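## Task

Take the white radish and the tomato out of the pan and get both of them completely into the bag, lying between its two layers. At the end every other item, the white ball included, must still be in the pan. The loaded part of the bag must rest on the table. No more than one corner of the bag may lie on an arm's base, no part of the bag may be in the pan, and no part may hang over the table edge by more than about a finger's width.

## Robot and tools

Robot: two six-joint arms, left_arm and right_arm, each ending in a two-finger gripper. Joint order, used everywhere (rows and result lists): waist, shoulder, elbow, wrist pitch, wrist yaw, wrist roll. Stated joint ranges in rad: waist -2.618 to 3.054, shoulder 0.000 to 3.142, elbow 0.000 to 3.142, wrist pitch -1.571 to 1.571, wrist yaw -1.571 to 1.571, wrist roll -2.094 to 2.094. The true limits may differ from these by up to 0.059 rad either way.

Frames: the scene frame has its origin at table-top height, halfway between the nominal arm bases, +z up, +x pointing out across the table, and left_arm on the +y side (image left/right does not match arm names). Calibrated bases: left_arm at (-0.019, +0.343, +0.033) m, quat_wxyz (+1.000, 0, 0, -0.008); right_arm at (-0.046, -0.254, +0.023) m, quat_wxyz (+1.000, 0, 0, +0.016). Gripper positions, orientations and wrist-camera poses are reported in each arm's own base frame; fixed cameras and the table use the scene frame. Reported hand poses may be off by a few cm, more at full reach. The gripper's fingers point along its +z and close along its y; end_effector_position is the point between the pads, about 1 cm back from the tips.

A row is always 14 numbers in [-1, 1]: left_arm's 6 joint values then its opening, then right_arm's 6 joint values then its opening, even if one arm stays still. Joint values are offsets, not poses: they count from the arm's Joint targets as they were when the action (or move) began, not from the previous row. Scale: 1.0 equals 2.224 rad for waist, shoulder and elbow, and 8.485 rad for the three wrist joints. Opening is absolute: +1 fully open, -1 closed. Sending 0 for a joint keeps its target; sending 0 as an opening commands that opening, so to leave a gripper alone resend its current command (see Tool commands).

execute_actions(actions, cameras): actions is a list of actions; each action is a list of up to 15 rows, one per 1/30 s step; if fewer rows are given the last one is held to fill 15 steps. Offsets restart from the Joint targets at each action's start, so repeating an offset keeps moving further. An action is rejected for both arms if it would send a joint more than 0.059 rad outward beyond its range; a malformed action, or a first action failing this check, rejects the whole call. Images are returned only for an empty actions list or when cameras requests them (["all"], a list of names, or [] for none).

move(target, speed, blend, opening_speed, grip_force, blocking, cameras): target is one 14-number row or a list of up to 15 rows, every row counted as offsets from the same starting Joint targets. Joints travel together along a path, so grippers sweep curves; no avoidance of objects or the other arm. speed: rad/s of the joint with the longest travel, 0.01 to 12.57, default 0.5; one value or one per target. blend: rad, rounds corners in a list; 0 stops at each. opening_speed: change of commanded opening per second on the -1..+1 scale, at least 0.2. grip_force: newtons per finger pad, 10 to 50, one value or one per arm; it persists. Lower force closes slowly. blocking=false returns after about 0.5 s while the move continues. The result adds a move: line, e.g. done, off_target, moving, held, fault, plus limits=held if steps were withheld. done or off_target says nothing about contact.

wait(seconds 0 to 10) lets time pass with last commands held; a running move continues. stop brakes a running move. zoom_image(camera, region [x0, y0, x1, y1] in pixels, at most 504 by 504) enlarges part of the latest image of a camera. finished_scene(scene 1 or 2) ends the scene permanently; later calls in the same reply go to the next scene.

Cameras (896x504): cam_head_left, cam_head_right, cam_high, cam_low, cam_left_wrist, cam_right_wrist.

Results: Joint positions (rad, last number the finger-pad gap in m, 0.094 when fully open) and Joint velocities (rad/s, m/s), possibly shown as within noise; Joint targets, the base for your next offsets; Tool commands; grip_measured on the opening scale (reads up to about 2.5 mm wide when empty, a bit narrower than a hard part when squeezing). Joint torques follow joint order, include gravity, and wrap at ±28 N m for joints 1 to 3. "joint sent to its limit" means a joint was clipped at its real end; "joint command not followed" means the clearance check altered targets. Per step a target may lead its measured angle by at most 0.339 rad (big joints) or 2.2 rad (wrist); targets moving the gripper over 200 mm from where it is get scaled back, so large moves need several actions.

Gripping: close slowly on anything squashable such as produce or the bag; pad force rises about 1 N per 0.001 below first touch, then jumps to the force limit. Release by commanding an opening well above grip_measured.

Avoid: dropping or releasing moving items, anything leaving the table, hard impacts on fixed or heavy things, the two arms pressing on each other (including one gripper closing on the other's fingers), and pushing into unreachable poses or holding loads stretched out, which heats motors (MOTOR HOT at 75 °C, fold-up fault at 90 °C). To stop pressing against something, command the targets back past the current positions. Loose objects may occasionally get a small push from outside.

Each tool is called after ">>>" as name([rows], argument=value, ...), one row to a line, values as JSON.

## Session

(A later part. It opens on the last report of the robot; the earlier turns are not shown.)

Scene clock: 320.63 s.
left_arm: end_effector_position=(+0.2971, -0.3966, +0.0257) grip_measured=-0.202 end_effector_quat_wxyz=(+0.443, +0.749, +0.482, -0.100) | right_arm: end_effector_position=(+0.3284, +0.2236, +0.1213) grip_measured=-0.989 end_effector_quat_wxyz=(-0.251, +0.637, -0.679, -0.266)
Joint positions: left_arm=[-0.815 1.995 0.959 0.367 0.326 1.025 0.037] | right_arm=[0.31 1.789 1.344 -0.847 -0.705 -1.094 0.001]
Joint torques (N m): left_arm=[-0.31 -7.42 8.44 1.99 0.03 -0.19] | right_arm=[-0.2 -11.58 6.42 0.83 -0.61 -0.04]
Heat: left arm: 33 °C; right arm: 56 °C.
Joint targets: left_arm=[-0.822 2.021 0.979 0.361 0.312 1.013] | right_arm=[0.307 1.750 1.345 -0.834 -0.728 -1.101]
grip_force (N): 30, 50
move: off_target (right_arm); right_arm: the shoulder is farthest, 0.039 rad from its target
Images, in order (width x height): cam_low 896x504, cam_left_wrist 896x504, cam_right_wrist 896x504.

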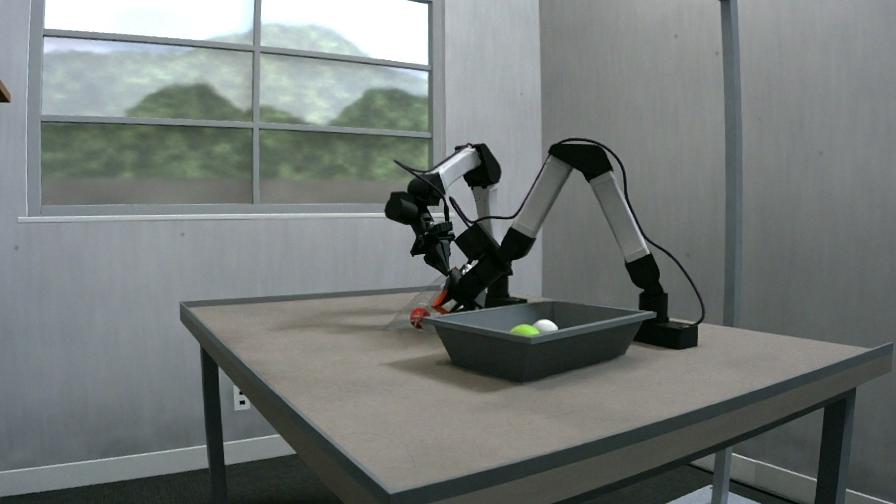

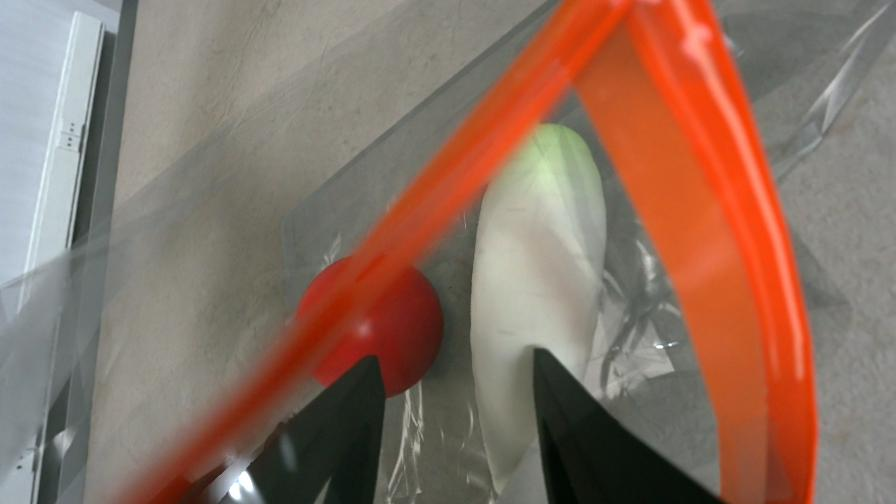

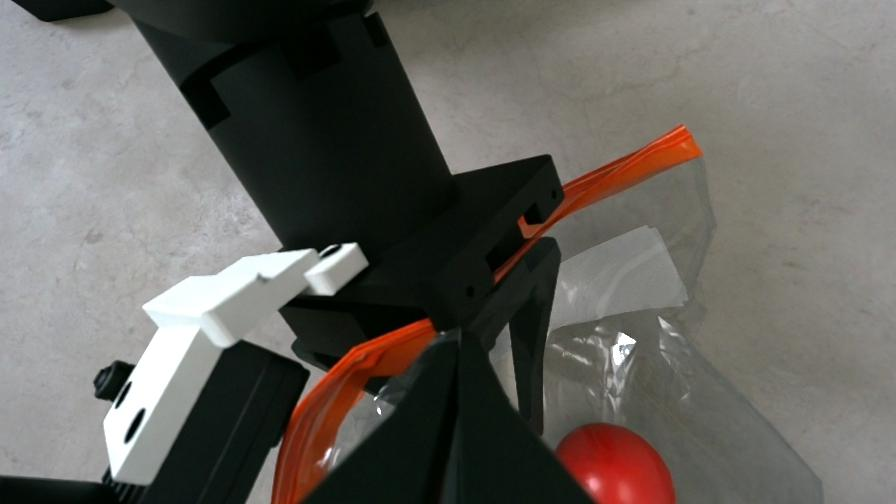

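>>> move([
  [0.0863,-0.0818,-0.0184,-0.0290,0.0140,0.0198,-0.2,0,0,0,0,0,0,-1],
  [0.2064,-0.1511,-0.0913,-0.0415,0.0350,0.0467,-0.2,0,0,0,0,0,0,-1],
], speed=0.3, blend=[0.05,0], cameras=["cam_left_wrist","cam_low","cam_right_wrist","cam_head_left"])

>>> zoom_image(camera="cam_low", region=[370, 200, 540, 340])

>>> zoom_image(camera="cam_head_left", region=[350, 220, 490, 350])

Scene clock: 323.63 s.
left_arm: end_effector_position=(+0.3285, -0.2315, +0.0478) grip_measured=-0.202 end_effector_quat_wxyz=(+0.414, +0.758, +0.497, -0.084) | right_arm: end_effector_position=(+0.3279, +0.2245, +0.1221) grip_measured=-0.989 end_effector_quat_wxyz=(-0.252, +0.636, -0.677, -0.270)
Joint positions: left_arm=[-0.369 1.706 0.79 0.028 0.595 1.396 0.038] | right_arm=[0.31 1.789 1.344 -0.847 -0.713 -1.094 0.001]
Joint torques (N m): left_arm=[0.7 -8.79 5.31 1.42 0.41 0.04] | right_arm=[-0.21 -11.56 6.39 0.83 -0.53 -0.04]
Heat: left arm: 33 °C; right arm: 56 °C.
Joint targets: left_arm=[-0.363 1.685 0.776 0.009 0.609 1.409] | right_arm=[0.307 1.750 1.345 -0.834 -0.728 -1.101]
grip_force (N): 30, 50
move: off_target (right_arm); right_arm: the shoulder is farthest, 0.039 rad from its target
Images, in order (width x height): cam_head_left 896x504, cam_low 896x504, cam_left_wrist 896x504, cam_right_wrist 896x504.

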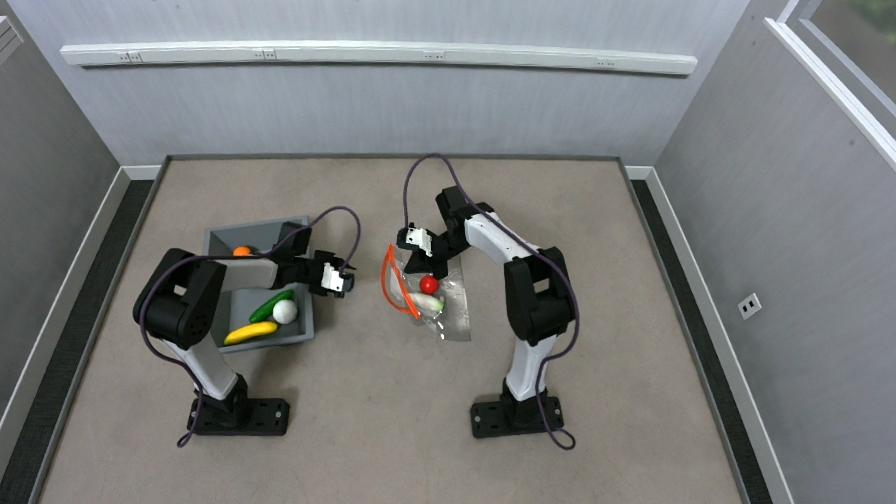

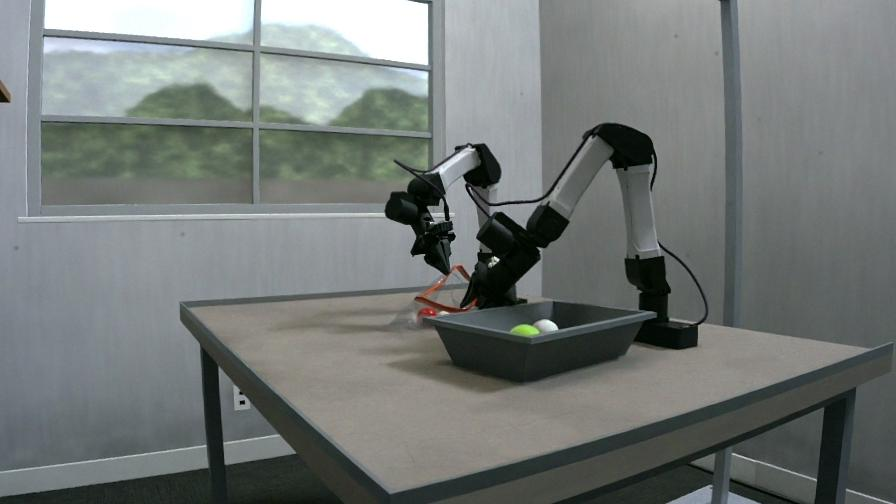

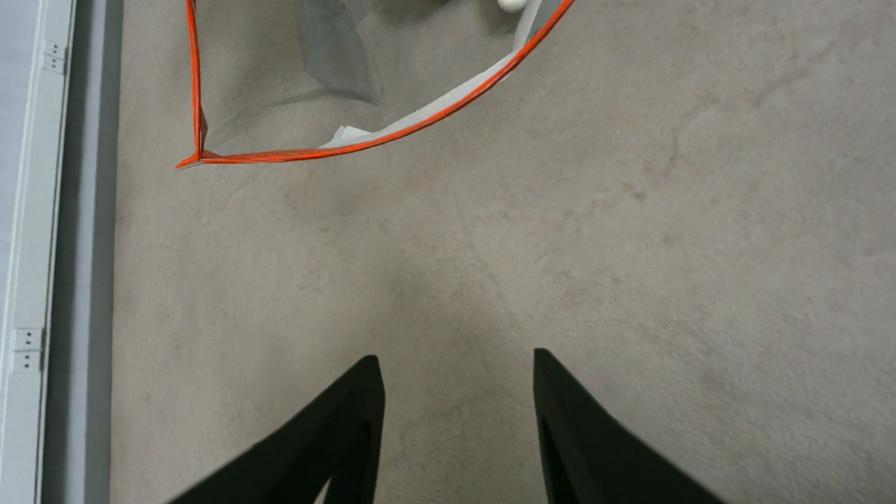

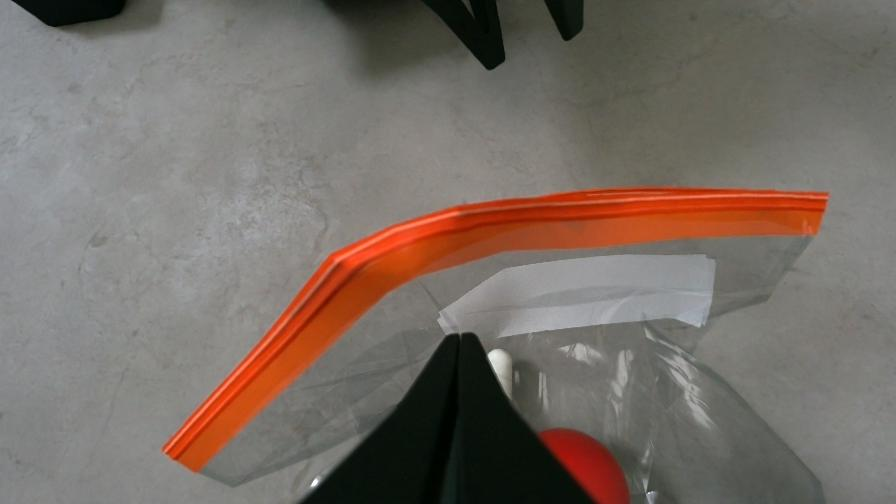

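Scaled by 2.965 from the camera's 896x504 image, which has a finer 1280x720 frame.

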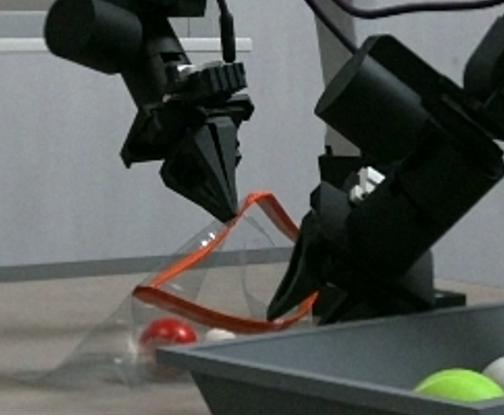

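Scaled by 3.600 from the camera's 896x504 image, which has a finer 1280x720 frame.

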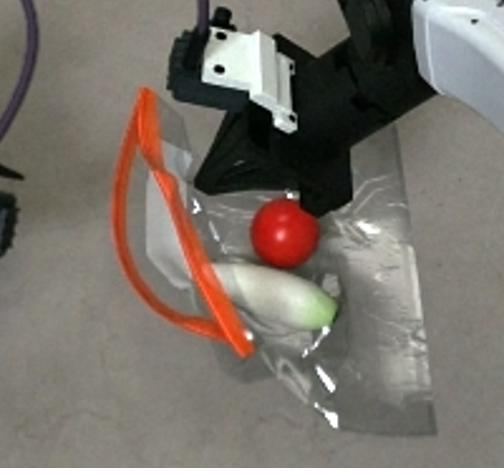

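>>> move([
  [0.3206,-0.0582,-0.0962,0.1162,0.1050,-0.1658,-0.2,0,0,0,0,0,0,-1],
  [0.3206,-0.0582,-0.0962,0.1162,0.1050,-0.1658,-0.2,0.0365,0.1181,-0.0862,0.0547,0.0046,0.0123,-1],
], speed=[0.9,0.3], blend=[0.3,0], cameras=["all"])

>>> zoom_image(camera="cam_head_left", region=[350, 220, 490, 350])

>>> zoom_image(camera="cam_left_wrist", region=[400, 80, 896, 400])

Scene clock: 328.80 s.
left_arm: end_effector_position=(+0.3342, -0.0643, +0.2022) grip_measured=-0.202 end_effector_quat_wxyz=(+0.595, +0.382, +0.595, -0.381) | right_arm: end_effector_position=(+0.3353, +0.2553, +0.0138) grip_measured=-0.989 end_effector_quat_wxyz=(-0.254, +0.637, -0.676, -0.271)
Joint positions: left_arm=[0.344 1.576 0.574 0.989 1.484 0.015 0.038] | right_arm=[0.383 2.001 1.155 -0.385 -0.695 -1.004 0.001]
Joint torques (N m): left_arm=[0.69 -7.17 5.14 1.73 0.18 -0.16] | right_arm=[0.58 -8.14 5.38 0.91 -0.32 0.14]
Heat: left arm: 33 °C; right arm: 55 °C.
Joint targets: left_arm=[0.351 1.555 0.562 0.995 1.500 0.002] | right_arm=[0.389 2.013 1.153 -0.370 -0.689 -0.997]
grip_force (N): 30, 50
move: done; blend cut to 0.2321 rad at target 1

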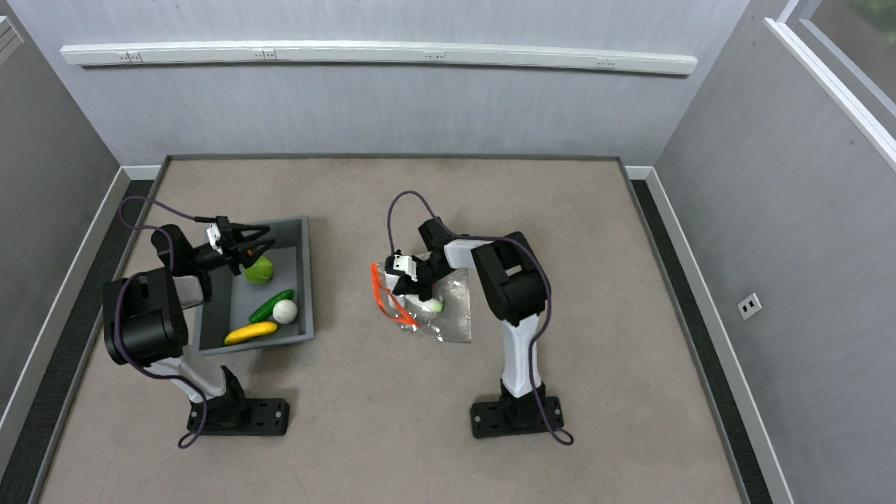

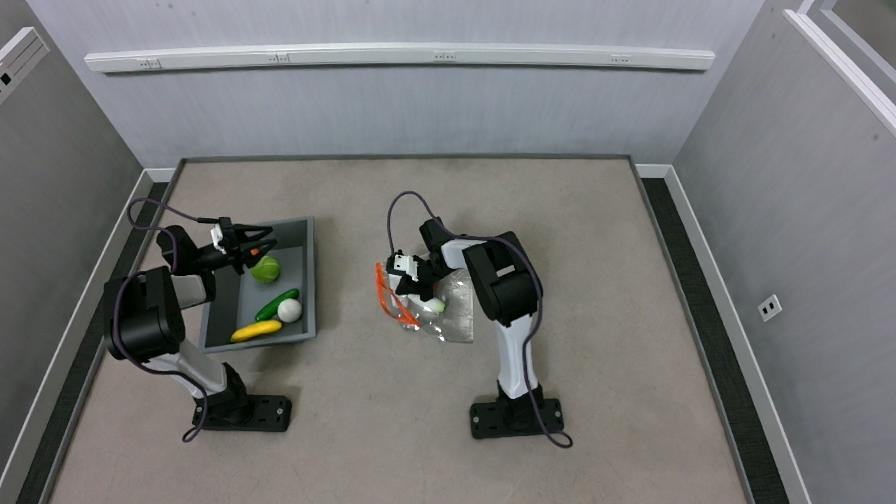

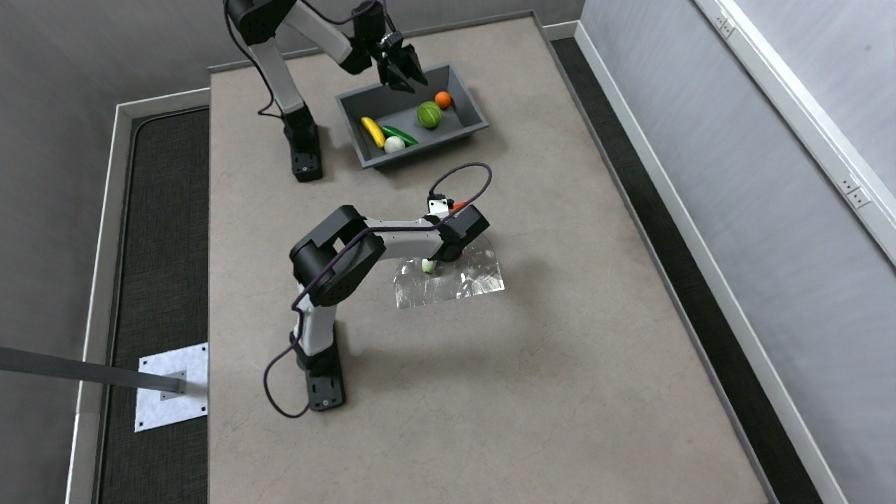

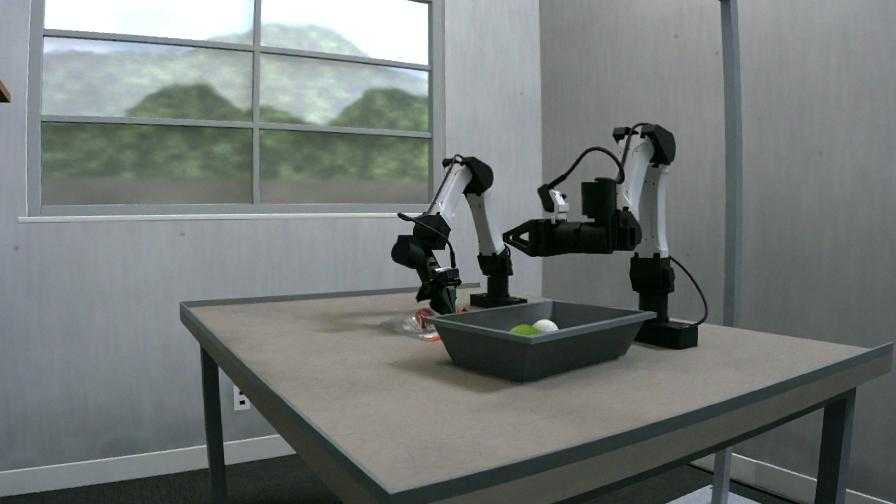

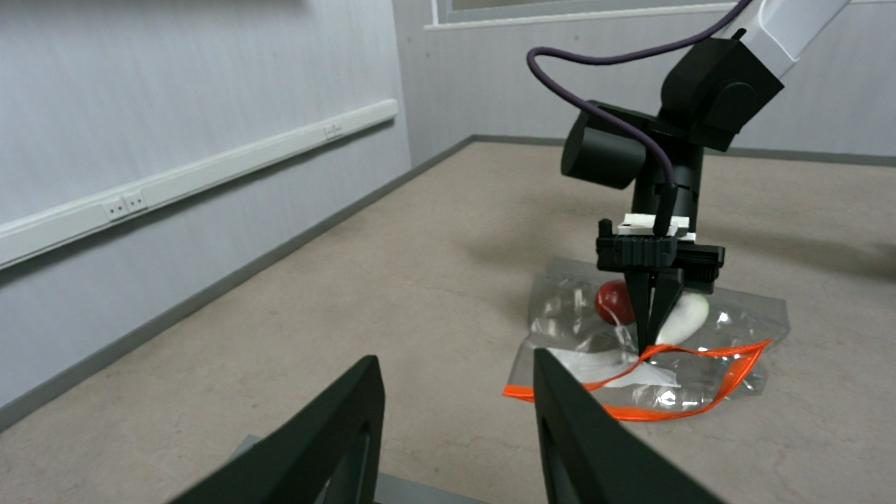

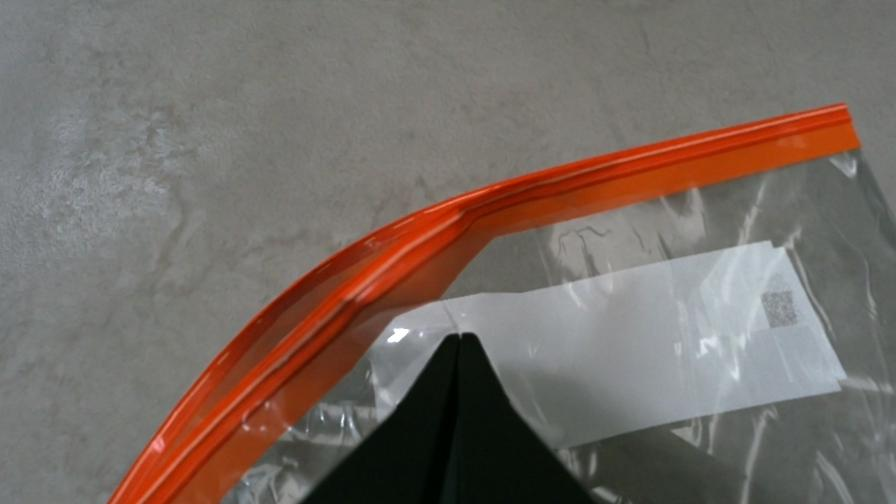

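Scaled by 3.600 from the camera's 896x504 image, which has a finer 1280x720 frame.

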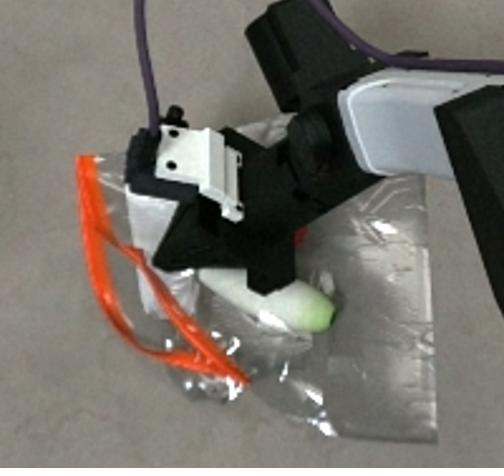

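Scaled by 1.016 from the camera's 896x504 image, which has a finer 1280x720 frame.

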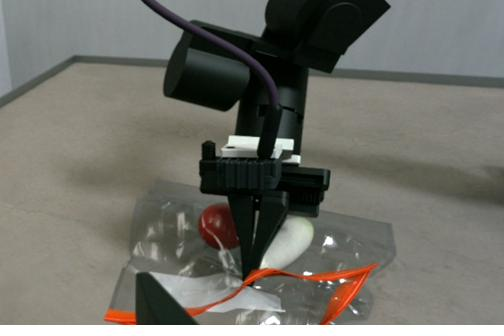

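>>> move([
  [0,0,0,0,0,0,-0.2,0,0.0126,0,0,0,0,-1],
  [0,0,0,0,0,0,-0.2,0,0.0126,0,0,0,0,-0.55],
], speed=0.15, opening_speed=0.4, cameras=["cam_left_wrist","cam_right_wrist"])

>>> move(target=[0,0,0,0,0,0,-0.2,-0.0365,-0.135,0.0862,-0.0547,-0.0046,-0.0123,-0.55], speed=0.3, cameras=["all"])

>>> zoom_image(camera="cam_head_left", region=[350, 220, 490, 350])

>>> zoom_image(camera="cam_left_wrist", region=[400, 80, 896, 440])

Scene clock: 331.27 s.
left_arm: end_effector_position=(+0.3342, -0.0643, +0.2022) grip_measured=-0.202 end_effector_quat_wxyz=(+0.595, +0.382, +0.595, -0.381) | right_arm: end_effector_position=(+0.3359, +0.2573, +0.0094) grip_measured=-0.552 end_effector_quat_wxyz=(-0.255, +0.637, -0.674, -0.274)
Joint positions: left_arm=[0.344 1.576 0.574 0.989 1.484 0.015 0.038] | right_arm=[0.385 2.017 1.155 -0.368 -0.701 -1.004 0.021]
Joint torques (N m): left_arm=[0.77 -7.16 5.12 1.73 0.19 -0.16] | right_arm=[0.39 -7.19 5.31 0.79 -0.27 0.11]
Heat: left arm: 34 °C; right arm: 55 °C.
Joint targets: left_arm=[0.351 1.555 0.562 0.995 1.500 0.002] | right_arm=[0.389 2.041 1.153 -0.370 -0.689 -0.997]
grip_force (N): 30, 50
move: done
Images, in order (width x height): cam_left_wrist 896x504, cam_right_wrist 896x504.

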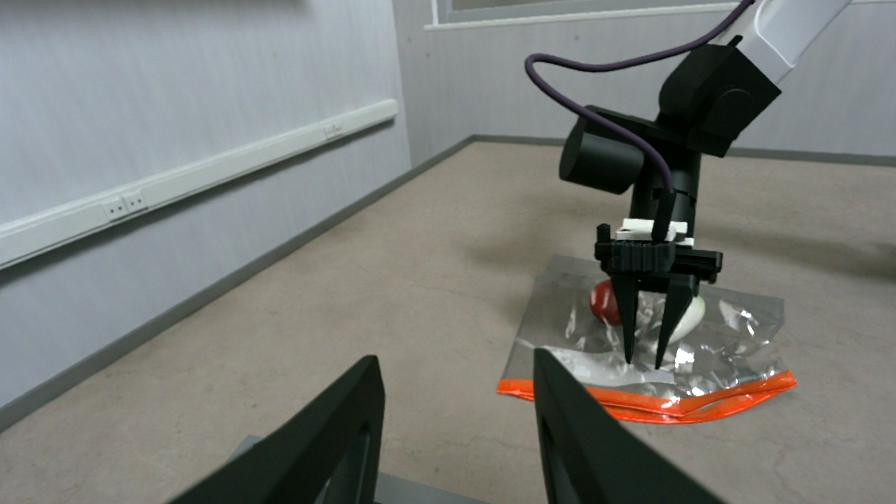

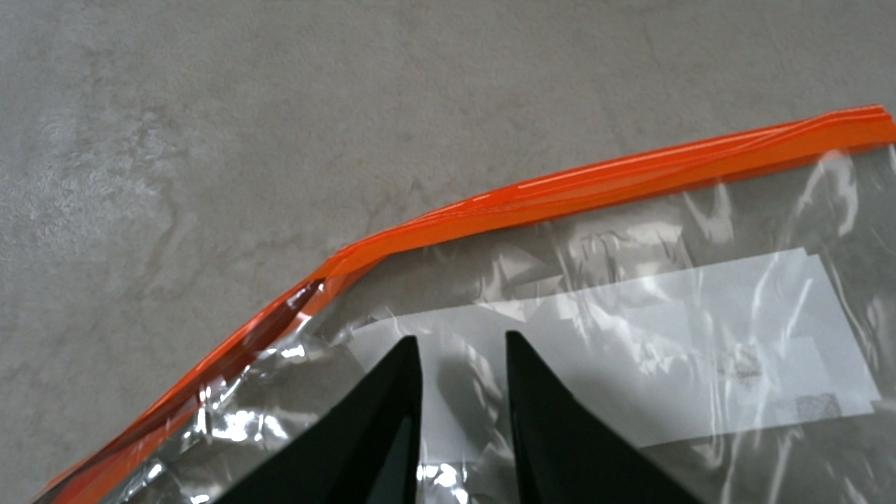

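Scene clock: 333.53 s.
left_arm: end_effector_position=(+0.3342, -0.0643, +0.2022) grip_measured=-0.202 end_effector_quat_wxyz=(+0.595, +0.382, +0.595, -0.381) | right_arm: end_effector_position=(+0.3243, +0.2248, +0.1202) grip_measured=-0.551 end_effector_quat_wxyz=(-0.254, +0.637, -0.676, -0.270)
Joint positions: left_arm=[0.344 1.576 0.574 0.989 1.484 0.015 0.038] | right_arm=[0.313 1.777 1.32 -0.831 -0.715 -1.093 0.021]
Joint torques (N m): left_arm=[0.7 -7.16 5.15 1.72 0.18 -0.18] | right_arm=[-0.51 -11.23 8.66 0.69 -0.52 -0.05]
Heat: left arm: 34 °C; right arm: 55 °C.
Joint targets: left_arm=[0.351 1.555 0.562 0.995 1.500 0.002] | right_arm=[0.307 1.741 1.344 -0.834 -0.728 -1.101]
grip_force (N): 30, 50
move: off_target (right_arm); right_arm: the shoulder is farthest, 0.037 rad from its target

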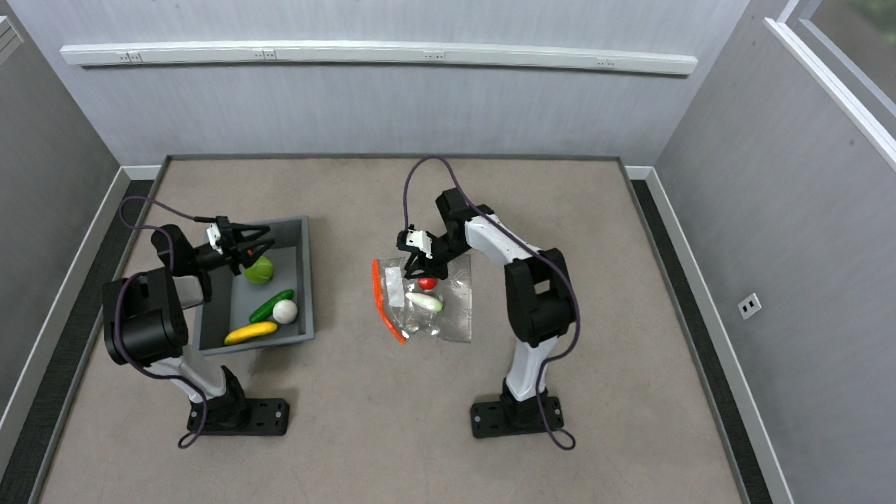

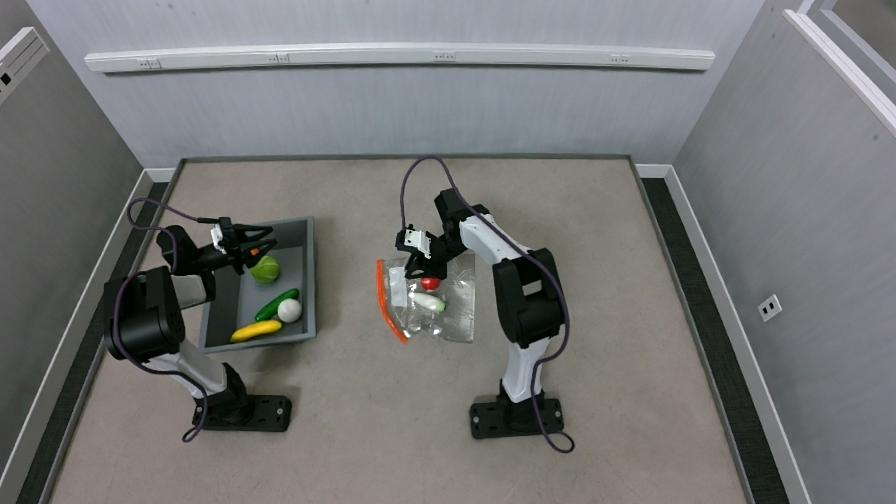

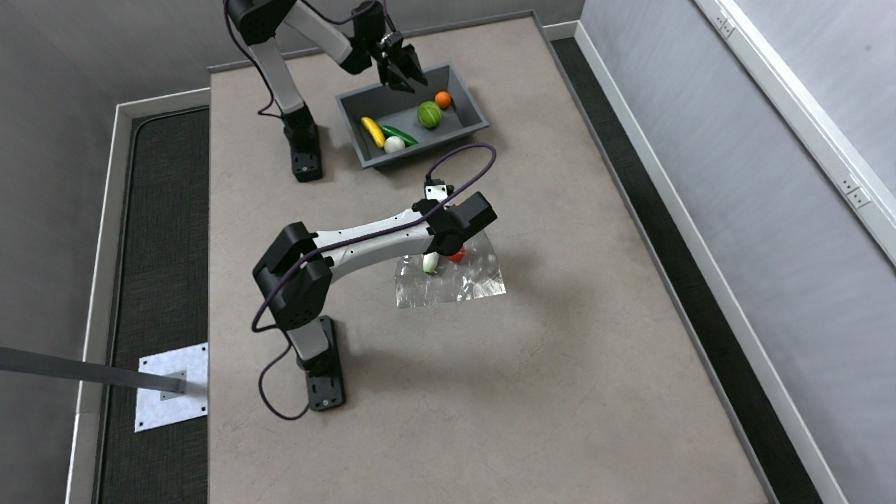

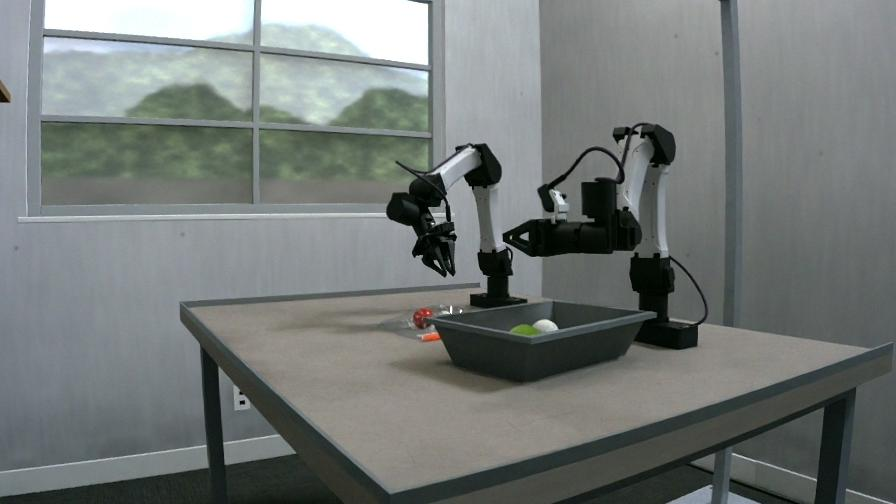

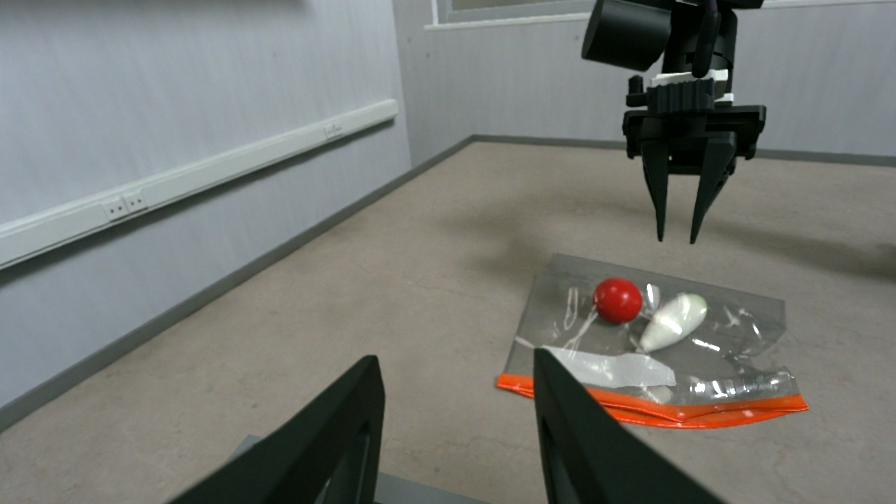

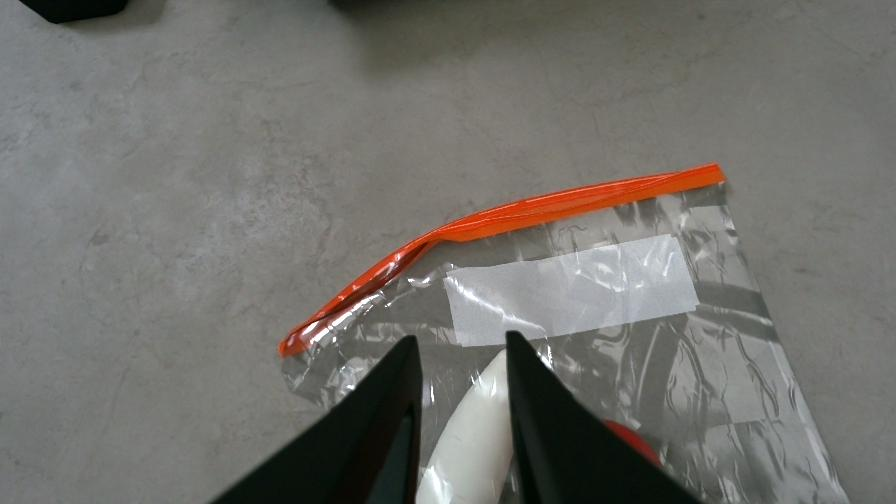

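Scaled by 3.600 from the camera's 896x504 image, which has a finer 1280x720 frame.

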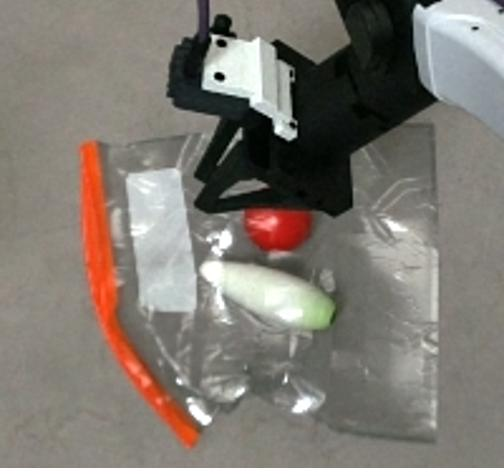

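Scaled by 1.016 from the camera's 896x504 image, which has a finer 1280x720 frame.

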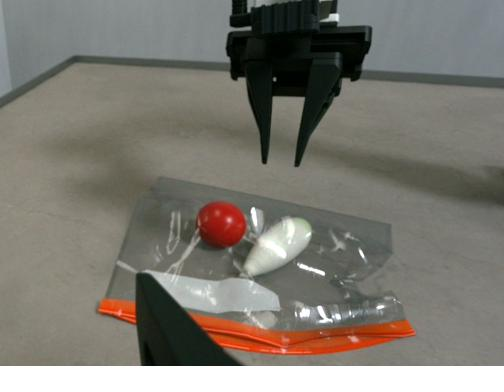

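>>> finished_scene(scene=1)

The scene is finished: the task was done.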